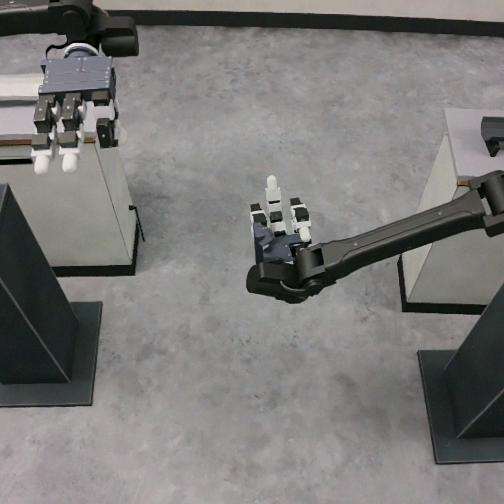

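Scene clock: 2076.30 s.
Joint torques (N m): arm1=[-0.09 -18.84 12.68 -0.38 1.23 -0.15] | arm2=[1.44 -19.43 9.96 1.05 1.03 -0.03] | arm3=[2.37 -23.88 8.72 1.18 1.12 0.01]
Heat: arm1: hottest joint2_rad 34 °C; arm2: hottest joint2_rad 38 °C; arm3: hottest joint3_rad 33 °C.
move: arm1 done; arm3 done
Joint velocities: within noise
arm1.joint_positions: joint1_rad=-1.564 joint2_rad=+1.980 joint3_rad=+2.076 joint4_rad=-1.649 joint5_rad=+1.500 joint6_rad=-1.571 hand_index_mcp=-0.187 hand_index_abd=-0.103 hand_index_pip=-0.398 hand_index_dip=+0.709 hand_middle_mcp=+0.745 hand_middle_abd=+0.000 hand_middle_pip=+0.576 hand_middle_dip=+0.696 hand_ring_mcp=+0.747 hand_ring_abd=+0.000 hand_ring_pip=+0.576 hand_ring_dip=+0.696 hand_thumb_cmc=-0.584 hand_thumb_axl=+0.678 hand_thumb_mcp=+0.237 hand_thumb_ipl=+0.206 hand_current_limit=+0.400 hand_speed=-0.900
arm1.joint_status: all done
arm1.hand_state: blocked,goal,blocked,goal,goal,goal,goal,goal,goal,goal,goal,goal,goal,goal,blocked,blocked
arm1.index_mcp_current_ma: 290
arm1.index_abd_current_ma: 1
arm1.index_pip_current_ma: 17
arm1.index_dip_current_ma: 7
arm1.middle_mcp_current_ma: -4
arm1.middle_abd_current_ma: 0
arm1.middle_pip_current_ma: 0
arm1.middle_dip_current_ma: 0
arm1.ring_mcp_current_ma: -3
arm1.ring_abd_current_ma: 0
arm1.ring_pip_current_ma: 0
arm1.ring_dip_current_ma: 0
arm1.thumb_cmc_current_ma: -9
arm1.thumb_axl_current_ma: 0
arm1.thumb_mcp_current_ma: 385
arm1.thumb_ipl_current_ma: 70
arm1.hand_goal_index_mcp: -0.300
arm1.hand_goal_index_abd: -0.106
arm1.hand_goal_index_pip: -0.420
arm1.hand_goal_index_dip: 0.696
arm1.hand_goal_middle_mcp: 0.754
arm1.hand_goal_middle_abd: 0.000
arm1.hand_goal_middle_pip: 0.576
arm1.hand_goal_middle_dip: 0.696
arm1.hand_goal_ring_mcp: 0.754
arm1.hand_goal_ring_abd: 0.000
arm1.hand_goal_ring_pip: 0.576
arm1.hand_goal_ring_dip: 0.696
arm1.hand_goal_thumb_cmc: -0.570
arm1.hand_goal_thumb_axl: 0.678
arm1.hand_goal_thumb_mcp: 0.100
arm1.hand_goal_thumb_ipl: 0.168
arm1.hand: x=-0.9321 y=-0.0109 z=+1.1597 quat_wxyz=(+0.038, -0.023, +0.728, -0.684) (m; scene frame)
arm1.hand_target: x=-0.9278 y=-0.0209 z=+1.1749 quat_wxyz=(+0.042, -0.009, +0.728, -0.684) (m; scene frame)
arm1.hand_status: not commanded
arm2: as last shown
arm2.hand: x=-0.7473 y=+0.0672 z=+0.9851 quat_wxyz=(-0.076, -0.075, +0.757, +0.644) (m; scene frame)
arm2.hand_target: x=-0.7553 y=+0.0703 z=+0.9962 quat_wxyz=(-0.095, -0.053, +0.757, +0.644) (m; scene frame)
arm3.joint_positions: joint1_rad=-1.544 joint2_rad=+2.580 joint3_rad=+2.420 joint4_rad=-1.152 joint5_rad=+1.564 joint6_rad=-1.853 hand_index_mcp=-0.265 hand_index_abd=-0.103 hand_index_pip=+0.079 hand_index_dip=+0.722 hand_middle_mcp=+0.973 hand_middle_abd=-0.001 hand_middle_pip=+0.575 hand_middle_dip=+0.696 hand_ring_mcp=+0.973 hand_ring_abd=-0.002 hand_ring_pip=+0.575 hand_ring_dip=+0.693 hand_thumb_cmc=-0.568 hand_thumb_axl=+0.677 hand_thumb_mcp=+0.186 hand_thumb_ipl=+0.173 hand_current_limit=+0.400 hand_speed=-0.900
arm3.joint_status: all done
arm3.hand_state: blocked,goal,blocked,blocked,goal,goal,goal,goal,goal,goal,goal,goal,goal,goal,blocked,blocked
arm3.index_mcp_current_ma: 368
arm3.index_abd_current_ma: 1
arm3.index_pip_current_ma: 75
arm3.index_dip_current_ma: 28
arm3.middle_mcp_current_ma: -3
arm3.middle_abd_current_ma: 0
arm3.middle_pip_current_ma: 0
arm3.middle_dip_current_ma: 0
arm3.ring_mcp_current_ma: -3
arm3.ring_abd_current_ma: 0
arm3.ring_pip_current_ma: 0
arm3.ring_dip_current_ma: -1
arm3.thumb_cmc_current_ma: 0
arm3.thumb_axl_current_ma: 0
arm3.thumb_mcp_current_ma: 385
arm3.thumb_ipl_current_ma: 64
arm3.hand_goal_index_mcp: -0.390
arm3.hand_goal_index_abd: -0.106
arm3.hand_goal_index_pip: 0.030
arm3.hand_goal_index_dip: 0.696
arm3.hand_goal_middle_mcp: 0.980
arm3.hand_goal_middle_abd: 0.000
arm3.hand_goal_middle_pip: 0.576
arm3.hand_goal_middle_dip: 0.696
arm3.hand_goal_ring_mcp: 0.980
arm3.hand_goal_ring_abd: 0.000
arm3.hand_goal_ring_pip: 0.576
arm3.hand_goal_ring_dip: 0.696
arm3.hand_goal_thumb_cmc: -0.570
arm3.hand_goal_thumb_axl: 0.678
arm3.hand_goal_thumb_mcp: 0.080
arm3.hand_goal_thumb_ipl: 0.140
arm3.hand: x=+2.3942 y=-0.1607 z=+0.8803 quat_wxyz=(+0.029, -0.046, +0.708, -0.704) (m; scene frame)
arm3.hand_target: x=+2.3958 y=-0.1496 z=+0.8654 quat_wxyz=(+0.032, -0.053, +0.707, -0.704) (m; scene frame)
arm3.hand_status: not commanded
pictures: cam_basket, cam_gap_1

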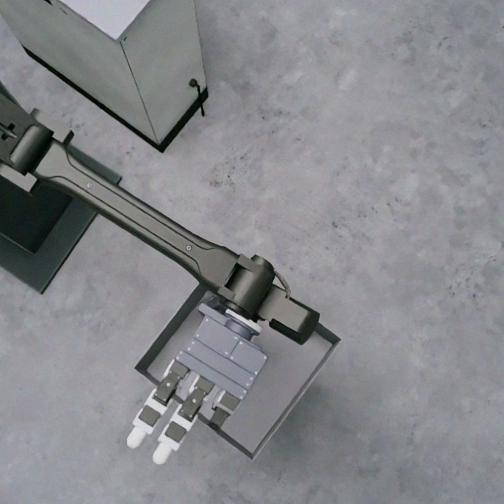

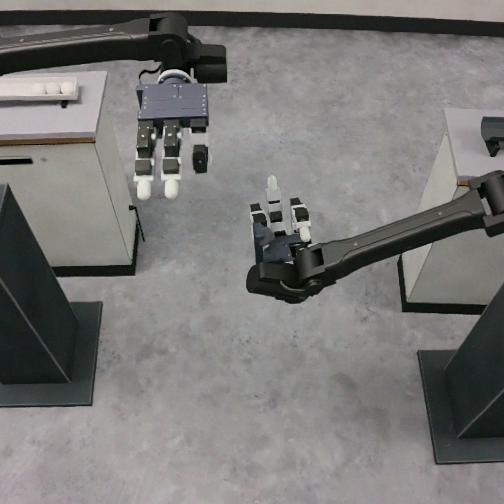

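Request:
move --arm1 '{"target": [-0.845, -0.008, 1.125, 0.041, -0.008, 0.728, -0.685], "speed": 0.08}' --arm2 '{"joints": {"joint1_rad": 1.618}, "min_time_s": 1.5}' --arm3 '{"joints": {"joint3_rad": 2.29, "joint4_rad": -1.02}, "min_time_s": 2}' --cameras '["arm2_cam_wrist"]'

Request:
move --arm1 '{"target": [-0.782, -0.006, 1.075, 0.041, -0.008, 0.728, -0.685], "speed": 0.06}' --arm3 '{"joints": {"joint3_rad": 2.215, "joint4_rad": -0.945}, "min_time_s": 2}' --cameras '["arm2_cam_wrist"]'

Scene clock: 2085.73 s.
Joint torques (N m): arm1=[0.44 -21.83 12.72 -0.34 1.29 0.05] | arm2=[0.91 -19.14 9.98 0.95 1.04 -0.03] | arm3=[2.32 -23.88 8.39 1.17 1.11 0.01]
Heat: arm1: hottest joint2_rad 35 °C; arm2: hottest joint2_rad 38 °C; arm3: hottest joint2_rad 33 °C.
move: arm1 off_target; arm2 done; arm3 done
Joint velocities: within noise
arm1.joint_positions: joint1_rad=-1.564 joint2_rad=+2.266 joint3_rad=+2.432 joint4_rad=-1.687 joint5_rad=+1.500 joint6_rad=-1.619 hand_index_mcp=-0.187 hand_index_abd=-0.103 hand_index_pip=-0.398 hand_index_dip=+0.709 hand_middle_mcp=+0.745 hand_middle_abd=+0.000 hand_middle_pip=+0.576 hand_middle_dip=+0.696 hand_ring_mcp=+0.747 hand_ring_abd=+0.000 hand_ring_pip=+0.576 hand_ring_dip=+0.696 hand_thumb_cmc=-0.584 hand_thumb_axl=+0.678 hand_thumb_mcp=+0.237 hand_thumb_ipl=+0.206 hand_current_limit=+0.400 hand_speed=-0.900
arm1.joint_status: not commanded
arm1.hand_state: blocked,goal,blocked,goal,goal,goal,goal,goal,goal,goal,goal,goal,goal,goal,blocked,blocked
arm1.index_mcp_current_ma: 290
arm1.index_abd_current_ma: 1
arm1.index_pip_current_ma: 17
arm1.index_dip_current_ma: 7
arm1.middle_mcp_current_ma: -4
arm1.middle_abd_current_ma: 0
arm1.middle_pip_current_ma: 0
arm1.middle_dip_current_ma: 0
arm1.ring_mcp_current_ma: -3
arm1.ring_abd_current_ma: 0
arm1.ring_pip_current_ma: 0
arm1.ring_dip_current_ma: 0
arm1.thumb_cmc_current_ma: -9
arm1.thumb_axl_current_ma: 0
arm1.thumb_mcp_current_ma: 385
arm1.thumb_ipl_current_ma: 70
arm1.hand_goal_index_mcp: -0.300
arm1.hand_goal_index_abd: -0.106
arm1.hand_goal_index_pip: -0.420
arm1.hand_goal_index_dip: 0.696
arm1.hand_goal_middle_mcp: 0.754
arm1.hand_goal_middle_abd: 0.000
arm1.hand_goal_middle_pip: 0.576
arm1.hand_goal_middle_dip: 0.696
arm1.hand_goal_ring_mcp: 0.754
arm1.hand_goal_ring_abd: 0.000
arm1.hand_goal_ring_pip: 0.576
arm1.hand_goal_ring_dip: 0.696
arm1.hand_goal_thumb_cmc: -0.570
arm1.hand_goal_thumb_axl: 0.678
arm1.hand_goal_thumb_mcp: 0.100
arm1.hand_goal_thumb_ipl: 0.168
arm1.hand: x=-0.8522 y=-0.0044 z=+1.1132 quat_wxyz=(+0.034, -0.030, +0.728, -0.684) (m; scene frame)
arm1.hand_target: x=-0.8459 y=-0.0083 z=+1.1250 quat_wxyz=(+0.047, -0.013, +0.728, -0.684) (m; scene frame)
arm1.hand_status: off_target (0.014 m and 2.6 deg from the pose sent, 0.094 m and 1.8 deg at the start; a joint's target at an end of its range on 10 of 125 steps)
arm2.joint_positions: joint1_rad=+1.629 joint2_rad=+2.422 joint3_rad=+1.938 joint4_rad=-0.611 joint5_rad=+1.391 joint6_rad=+1.092 hand_index_mcp=-0.340 hand_index_abd=+0.001 hand_index_pip=-0.882 hand_index_dip=+0.408 hand_middle_mcp=+0.430 hand_middle_abd=-0.002 hand_middle_pip=-0.075 hand_middle_dip=+0.694 hand_ring_mcp=-0.340 hand_ring_abd=+0.001 hand_ring_pip=-0.882 hand_ring_dip=+0.409 hand_thumb_cmc=+0.722 hand_thumb_axl=+0.677 hand_thumb_mcp=+0.226 hand_thumb_ipl=+0.168 hand_current_limit=+0.400 hand_speed=-0.600
arm2.joint_status: all done
arm2.hand_state: goal,goal,goal,goal,goal,goal,goal,goal,goal,goal,goal,goal,goal,goal,goal,goal
arm2.index_mcp_current_ma: 9
arm2.index_abd_current_ma: 3
arm2.index_pip_current_ma: 1
arm2.index_dip_current_ma: 10
arm2.middle_mcp_current_ma: 90
arm2.middle_abd_current_ma: -9
arm2.middle_pip_current_ma: 20
arm2.middle_dip_current_ma: -9
arm2.ring_mcp_current_ma: 8
arm2.ring_abd_current_ma: 2
arm2.ring_pip_current_ma: 1
arm2.ring_dip_current_ma: 11
arm2.thumb_cmc_current_ma: 36
arm2.thumb_axl_current_ma: -4
arm2.thumb_mcp_current_ma: -1
arm2.thumb_ipl_current_ma: -2
arm2.hand_goal_index_mcp: -0.342
arm2.hand_goal_index_abd: 0.000
arm2.hand_goal_index_pip: -0.882
arm2.hand_goal_index_dip: 0.406
arm2.hand_goal_middle_mcp: 0.412
arm2.hand_goal_middle_abd: 0.000
arm2.hand_goal_middle_pip: -0.080
arm2.hand_goal_middle_dip: 0.696
arm2.hand_goal_ring_mcp: -0.342
arm2.hand_goal_ring_abd: 0.000
arm2.hand_goal_ring_pip: -0.882
arm2.hand_goal_ring_dip: 0.406
arm2.hand_goal_thumb_cmc: 0.714
arm2.hand_goal_thumb_axl: 0.678
arm2.hand_goal_thumb_mcp: 0.226
arm2.hand_goal_thumb_ipl: 0.168
arm2.hand: x=-0.7451 y=+0.0831 z=+0.9851 quat_wxyz=(-0.069, -0.067, +0.758, +0.645) (m; scene frame)
arm2.hand_target: x=-0.7525 y=+0.0905 z=+0.9961 quat_wxyz=(-0.087, -0.043, +0.758, +0.645) (m; scene frame)
arm2.hand_status: not commanded
arm3.joint_positions: joint1_rad=-1.544 joint2_rad=+2.580 joint3_rad=+2.291 joint4_rad=-1.032 joint5_rad=+1.564 joint6_rad=-1.853 hand_index_mcp=-0.265 hand_index_abd=-0.103 hand_index_pip=+0.079 hand_index_dip=+0.722 hand_middle_mcp=+0.973 hand_middle_abd=-0.001 hand_middle_pip=+0.575 hand_middle_dip=+0.696 hand_ring_mcp=+0.973 hand_ring_abd=-0.002 hand_ring_pip=+0.575 hand_ring_dip=+0.693 hand_thumb_cmc=-0.568 hand_thumb_axl=+0.677 hand_thumb_mcp=+0.186 hand_thumb_ipl=+0.173 hand_current_limit=+0.400 hand_speed=-0.900
arm3.joint_status: all done
arm3.hand_state: blocked,goal,blocked,blocked,goal,goal,goal,goal,goal,goal,goal,goal,goal,goal,blocked,blocked
arm3.index_mcp_current_ma: 368
arm3.index_abd_current_ma: 1
arm3.index_pip_current_ma: 75
arm3.index_dip_current_ma: 28
arm3.middle_mcp_current_ma: -3
arm3.middle_abd_current_ma: 0
arm3.middle_pip_current_ma: 0
arm3.middle_dip_current_ma: 0
arm3.ring_mcp_current_ma: -3
arm3.ring_abd_current_ma: 0
arm3.ring_pip_current_ma: 0
arm3.ring_dip_current_ma: -1
arm3.thumb_cmc_current_ma: 0
arm3.thumb_axl_current_ma: 0
arm3.thumb_mcp_current_ma: 385
arm3.thumb_ipl_current_ma: 64
arm3.hand_goal_index_mcp: -0.390
arm3.hand_goal_index_abd: -0.106
arm3.hand_goal_index_pip: 0.030
arm3.hand_goal_index_dip: 0.696
arm3.hand_goal_middle_mcp: 0.980
arm3.hand_goal_middle_abd: 0.000
arm3.hand_goal_middle_pip: 0.576
arm3.hand_goal_middle_dip: 0.696
arm3.hand_goal_ring_mcp: 0.980
arm3.hand_goal_ring_abd: 0.000
arm3.hand_goal_ring_pip: 0.576
arm3.hand_goal_ring_dip: 0.696
arm3.hand_goal_thumb_cmc: -0.570
arm3.hand_goal_thumb_axl: 0.678
arm3.hand_goal_thumb_mcp: 0.080
arm3.hand_goal_thumb_ipl: 0.140
arm3.hand: x=+2.3819 y=-0.1620 z=+0.8320 quat_wxyz=(+0.026, -0.049, +0.708, -0.704) (m; scene frame)
arm3.hand_target: x=+2.3823 y=-0.1512 z=+0.8168 quat_wxyz=(+0.028, -0.056, +0.707, -0.705) (m; scene frame)
arm3.hand_status: not commanded
pictures: arm2_cam_wrist
camera_calibration:
arm2_cam_wrist: T_world_to_cam=[[0.777154, 0.249867, 0.57758, 0.023033], [0.551967, -0.711472, -0.434901, 0.848797], [0.302265, 0.65679, -0.690842, 0.979649], [0, 0, 0, 1]] pos_world=[-0.782522, -0.045284, 1.03262]

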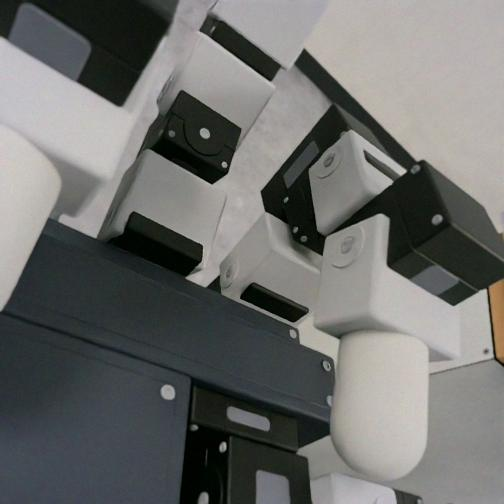

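Scene clock: 2088.23 s.
Joint torques (N m): arm1=[0.21 -24.18 12.94 0.61 1.33 -0.16] | arm2=[0.97 -19.19 10.06 1.03 1.03 -0.01] | arm3=[2.32 -23.71 8.14 1.17 1.11 0.01]
Heat: arm1: hottest joint2_rad 35 °C; arm2: hottest joint2_rad 38 °C; arm3: hottest joint2_rad 33 °C.
move: arm1 off_target; arm3 done
Joint velocities: within noise
arm1.joint_positions: joint1_rad=-1.564 joint2_rad=+2.500 joint3_rad=+2.723 joint4_rad=-1.524 joint5_rad=+1.500 joint6_rad=-1.829 hand_index_mcp=-0.187 hand_index_abd=-0.103 hand_index_pip=-0.398 hand_index_dip=+0.709 hand_middle_mcp=+0.745 hand_middle_abd=+0.000 hand_middle_pip=+0.576 hand_middle_dip=+0.696 hand_ring_mcp=+0.747 hand_ring_abd=+0.000 hand_ring_pip=+0.576 hand_ring_dip=+0.696 hand_thumb_cmc=-0.584 hand_thumb_axl=+0.678 hand_thumb_mcp=+0.237 hand_thumb_ipl=+0.206 hand_current_limit=+0.400 hand_speed=-0.900
arm1.joint_status: not commanded
arm1.hand_state: blocked,goal,blocked,goal,goal,goal,goal,goal,goal,goal,goal,goal,goal,goal,blocked,blocked
arm1.index_mcp_current_ma: 290
arm1.index_abd_current_ma: 1
arm1.index_pip_current_ma: 17
arm1.index_dip_current_ma: 7
arm1.middle_mcp_current_ma: -4
arm1.middle_abd_current_ma: 0
arm1.middle_pip_current_ma: 0
arm1.middle_dip_current_ma: 0
arm1.ring_mcp_current_ma: -3
arm1.ring_abd_current_ma: 0
arm1.ring_pip_current_ma: 0
arm1.ring_dip_current_ma: 0
arm1.thumb_cmc_current_ma: -9
arm1.thumb_axl_current_ma: 0
arm1.thumb_mcp_current_ma: 385
arm1.thumb_ipl_current_ma: 70
arm1.hand_goal_index_mcp: -0.300
arm1.hand_goal_index_abd: -0.106
arm1.hand_goal_index_pip: -0.420
arm1.hand_goal_index_dip: 0.696
arm1.hand_goal_middle_mcp: 0.754
arm1.hand_goal_middle_abd: 0.000
arm1.hand_goal_middle_pip: 0.576
arm1.hand_goal_middle_dip: 0.696
arm1.hand_goal_ring_mcp: 0.754
arm1.hand_goal_ring_abd: 0.000
arm1.hand_goal_ring_pip: 0.576
arm1.hand_goal_ring_dip: 0.696
arm1.hand_goal_thumb_cmc: -0.570
arm1.hand_goal_thumb_axl: 0.678
arm1.hand_goal_thumb_mcp: 0.100
arm1.hand_goal_thumb_ipl: 0.168
arm1.hand: x=-0.7875 y=+0.0008 z=+1.0636 quat_wxyz=(+0.043, -0.031, +0.727, -0.685) (m; scene frame)
arm1.hand_target: x=-0.7831 y=-0.0063 z=+1.0748 quat_wxyz=(+0.052, -0.016, +0.726, -0.686) (m; scene frame)
arm1.hand_status: off_target (0.014 m and 2.7 deg from the pose sent, 0.080 m and 2.6 deg at the start)
arm2: as last shown
arm3.joint_positions: joint1_rad=-1.544 joint2_rad=+2.580 joint3_rad=+2.216 joint4_rad=-0.957 joint5_rad=+1.564 joint6_rad=-1.853 hand_index_mcp=-0.265 hand_index_abd=-0.103 hand_index_pip=+0.079 hand_index_dip=+0.722 hand_middle_mcp=+0.973 hand_middle_abd=-0.001 hand_middle_pip=+0.575 hand_middle_dip=+0.696 hand_ring_mcp=+0.973 hand_ring_abd=-0.002 hand_ring_pip=+0.575 hand_ring_dip=+0.693 hand_thumb_cmc=-0.568 hand_thumb_axl=+0.677 hand_thumb_mcp=+0.186 hand_thumb_ipl=+0.173 hand_current_limit=+0.400 hand_speed=-0.900
arm3.joint_status: all done
arm3.hand_state: blocked,goal,blocked,blocked,goal,goal,goal,goal,goal,goal,goal,goal,goal,goal,blocked,blocked
arm3.index_mcp_current_ma: 368
arm3.index_abd_current_ma: 1
arm3.index_pip_current_ma: 75
arm3.index_dip_current_ma: 28
arm3.middle_mcp_current_ma: -3
arm3.middle_abd_current_ma: 0
arm3.middle_pip_current_ma: 0
arm3.middle_dip_current_ma: 0
arm3.ring_mcp_current_ma: -3
arm3.ring_abd_current_ma: 0
arm3.ring_pip_current_ma: 0
arm3.ring_dip_current_ma: -1
arm3.thumb_cmc_current_ma: 0
arm3.thumb_axl_current_ma: 0
arm3.thumb_mcp_current_ma: 385
arm3.thumb_ipl_current_ma: 64
arm3.hand_goal_index_mcp: -0.390
arm3.hand_goal_index_abd: -0.106
arm3.hand_goal_index_pip: 0.030
arm3.hand_goal_index_dip: 0.696
arm3.hand_goal_middle_mcp: 0.980
arm3.hand_goal_middle_abd: 0.000
arm3.hand_goal_middle_pip: 0.576
arm3.hand_goal_middle_dip: 0.696
arm3.hand_goal_ring_mcp: 0.980
arm3.hand_goal_ring_abd: 0.000
arm3.hand_goal_ring_pip: 0.576
arm3.hand_goal_ring_dip: 0.696
arm3.hand_goal_thumb_cmc: -0.570
arm3.hand_goal_thumb_axl: 0.678
arm3.hand_goal_thumb_mcp: 0.080
arm3.hand_goal_thumb_ipl: 0.140
arm3.hand: x=+2.3729 y=-0.1629 z=+0.8051 quat_wxyz=(+0.026, -0.049, +0.708, -0.704) (m; scene frame)
arm3.hand_target: x=+2.3726 y=-0.1523 z=+0.7901 quat_wxyz=(+0.028, -0.056, +0.707, -0.705) (m; scene frame)
arm3.hand_status: not commanded
pictures: arm2_cam_wrist
camera_calibration:
arm2_cam_wrist: T_world_to_cam=[[0.777154, 0.249867, 0.57758, 0.023033], [0.551967, -0.711472, -0.434901, 0.848797], [0.302265, 0.65679, -0.690842, 0.979649], [0, 0, 0, 1]] pos_world=[-0.782522, -0.045284, 1.03262]

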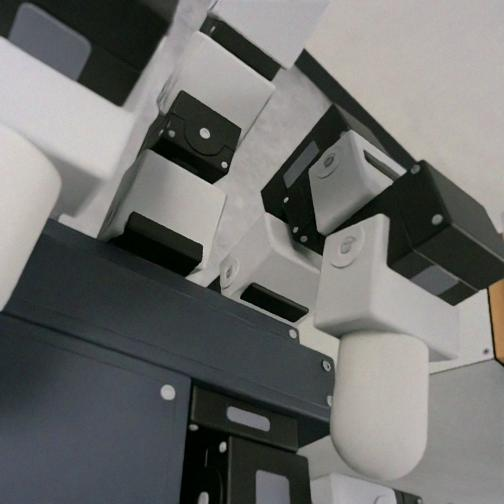

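Request:
move --arm1 '{"target": [-0.779, -0.014, 1.026, 0.041, -0.008, 0.728, -0.685], "speed": 0.05}' --arm3 '{"joints": {"hand_index_mcp": -0.12, "hand_index_pip": 0.062, "hand_thumb_mcp": 0.3, "hand_thumb_ipl": 0.168, "hand_speed": -0.6}}' --cameras '["arm2_cam_wrist", "cam_basket"]'

Scene clock: 2093.40 s.
Joint torques (N m): arm1=[-0.26 -24.29 10.71 -0.09 1.26 0.07] | arm2=[0.97 -19.14 9.96 0.95 1.01 -0.01] | arm3=[2.37 -23.59 8.16 1.17 1.12 0.01]
Heat: arm1: hottest joint2_rad 35 °C; arm2: hottest joint3_rad 38 °C; arm3: hottest joint2_rad 33 °C.
move: arm1 off_target; arm3 done
Joint velocities: within noise
arm1.joint_positions: joint1_rad=-1.567 joint2_rad=+2.546 joint3_rad=+2.716 joint4_rad=-1.544 joint5_rad=+1.500 joint6_rad=-1.740 hand_index_mcp=-0.187 hand_index_abd=-0.103 hand_index_pip=-0.398 hand_index_dip=+0.709 hand_middle_mcp=+0.745 hand_middle_abd=+0.000 hand_middle_pip=+0.576 hand_middle_dip=+0.696 hand_ring_mcp=+0.747 hand_ring_abd=+0.000 hand_ring_pip=+0.576 hand_ring_dip=+0.696 hand_thumb_cmc=-0.584 hand_thumb_axl=+0.678 hand_thumb_mcp=+0.237 hand_thumb_ipl=+0.206 hand_current_limit=+0.400 hand_speed=-0.900
arm1.joint_status: not commanded
arm1.hand_state: blocked,goal,blocked,goal,goal,goal,goal,goal,goal,goal,goal,goal,goal,goal,blocked,blocked
arm1.index_mcp_current_ma: 290
arm1.index_abd_current_ma: 1
arm1.index_pip_current_ma: 17
arm1.index_dip_current_ma: 7
arm1.middle_mcp_current_ma: -4
arm1.middle_abd_current_ma: 0
arm1.middle_pip_current_ma: 0
arm1.middle_dip_current_ma: 0
arm1.ring_mcp_current_ma: -3
arm1.ring_abd_current_ma: 0
arm1.ring_pip_current_ma: 0
arm1.ring_dip_current_ma: 0
arm1.thumb_cmc_current_ma: -9
arm1.thumb_axl_current_ma: 0
arm1.thumb_mcp_current_ma: 385
arm1.thumb_ipl_current_ma: 70
arm1.hand_goal_index_mcp: -0.300
arm1.hand_goal_index_abd: -0.106
arm1.hand_goal_index_pip: -0.420
arm1.hand_goal_index_dip: 0.696
arm1.hand_goal_middle_mcp: 0.754
arm1.hand_goal_middle_abd: 0.000
arm1.hand_goal_middle_pip: 0.576
arm1.hand_goal_middle_dip: 0.696
arm1.hand_goal_ring_mcp: 0.754
arm1.hand_goal_ring_abd: 0.000
arm1.hand_goal_ring_pip: 0.576
arm1.hand_goal_ring_dip: 0.696
arm1.hand_goal_thumb_cmc: -0.570
arm1.hand_goal_thumb_axl: 0.678
arm1.hand_goal_thumb_mcp: 0.100
arm1.hand_goal_thumb_ipl: 0.168
arm1.hand: x=-0.7807 y=-0.0011 z=+1.0262 quat_wxyz=(+0.045, -0.023, +0.727, -0.684) (m; scene frame)
arm1.hand_target: x=-0.7795 y=-0.0141 z=+1.0259 quat_wxyz=(+0.045, -0.011, +0.727, -0.685) (m; scene frame)
arm1.hand_status: off_target (0.013 m and 1.8 deg from the pose sent, 0.041 m and 2.7 deg at the start)
arm2: as last shown
arm3.joint_positions: joint1_rad=-1.544 joint2_rad=+2.580 joint3_rad=+2.216 joint4_rad=-0.957 joint5_rad=+1.564 joint6_rad=-1.853 hand_index_mcp=-0.130 hand_index_abd=-0.103 hand_index_pip=+0.065 hand_index_dip=+0.699 hand_middle_mcp=+0.973 hand_middle_abd=-0.001 hand_middle_pip=+0.575 hand_middle_dip=+0.696 hand_ring_mcp=+0.973 hand_ring_abd=-0.002 hand_ring_pip=+0.575 hand_ring_dip=+0.693 hand_thumb_cmc=-0.568 hand_thumb_axl=+0.677 hand_thumb_mcp=+0.297 hand_thumb_ipl=+0.170 hand_current_limit=+0.400 hand_speed=-0.600
arm3.joint_status: all done
arm3.hand_state: goal,goal,goal,goal,goal,goal,goal,goal,goal,goal,goal,goal,goal,goal,goal,goal
arm3.index_mcp_current_ma: -6
arm3.index_abd_current_ma: 1
arm3.index_pip_current_ma: 1
arm3.index_dip_current_ma: 1
arm3.middle_mcp_current_ma: -3
arm3.middle_abd_current_ma: 0
arm3.middle_pip_current_ma: 0
arm3.middle_dip_current_ma: 0
arm3.ring_mcp_current_ma: -3
arm3.ring_abd_current_ma: 0
arm3.ring_pip_current_ma: 0
arm3.ring_dip_current_ma: -1
arm3.thumb_cmc_current_ma: 0
arm3.thumb_axl_current_ma: 0
arm3.thumb_mcp_current_ma: -1
arm3.thumb_ipl_current_ma: 1
arm3.hand_goal_index_mcp: -0.120
arm3.hand_goal_index_abd: -0.106
arm3.hand_goal_index_pip: 0.062
arm3.hand_goal_index_dip: 0.696
arm3.hand_goal_middle_mcp: 0.980
arm3.hand_goal_middle_abd: 0.000
arm3.hand_goal_middle_pip: 0.576
arm3.hand_goal_middle_dip: 0.696
arm3.hand_goal_ring_mcp: 0.980
arm3.hand_goal_ring_abd: 0.000
arm3.hand_goal_ring_pip: 0.576
arm3.hand_goal_ring_dip: 0.696
arm3.hand_goal_thumb_cmc: -0.570
arm3.hand_goal_thumb_axl: 0.678
arm3.hand_goal_thumb_mcp: 0.300
arm3.hand_goal_thumb_ipl: 0.168
arm3.hand: x=+2.3729 y=-0.1629 z=+0.8051 quat_wxyz=(+0.026, -0.049, +0.708, -0.704) (m; scene frame)
arm3.hand_target: x=+2.3726 y=-0.1523 z=+0.7901 quat_wxyz=(+0.028, -0.056, +0.707, -0.705) (m; scene frame)
arm3.hand_status: not commanded
pictures: arm2_cam_wrist, cam_basket
camera_calibration:
arm2_cam_wrist: T_world_to_cam=[[0.777154, 0.249867, 0.57758, 0.023033], [0.551967, -0.711472, -0.434901, 0.848797], [0.302265, 0.65679, -0.690842, 0.979649], [0, 0, 0, 1]] pos_world=[-0.782522, -0.045284, 1.03262]

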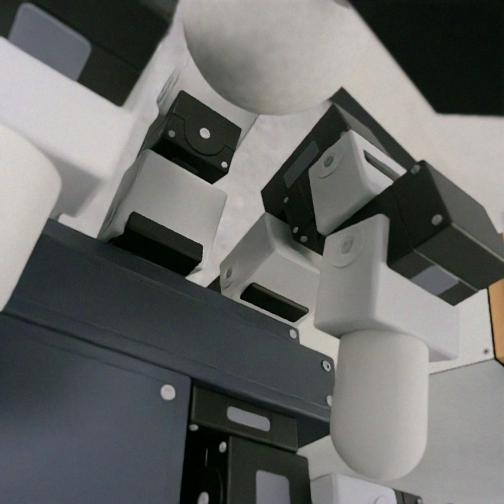

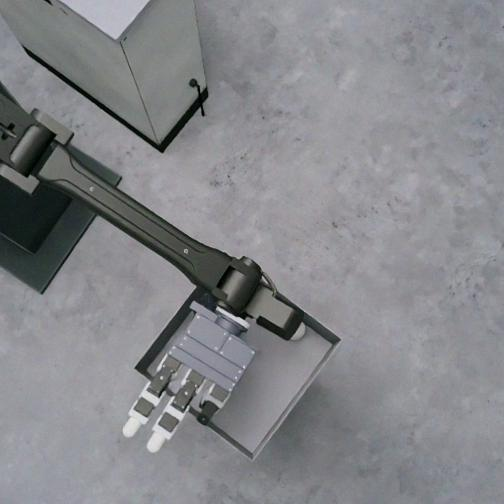

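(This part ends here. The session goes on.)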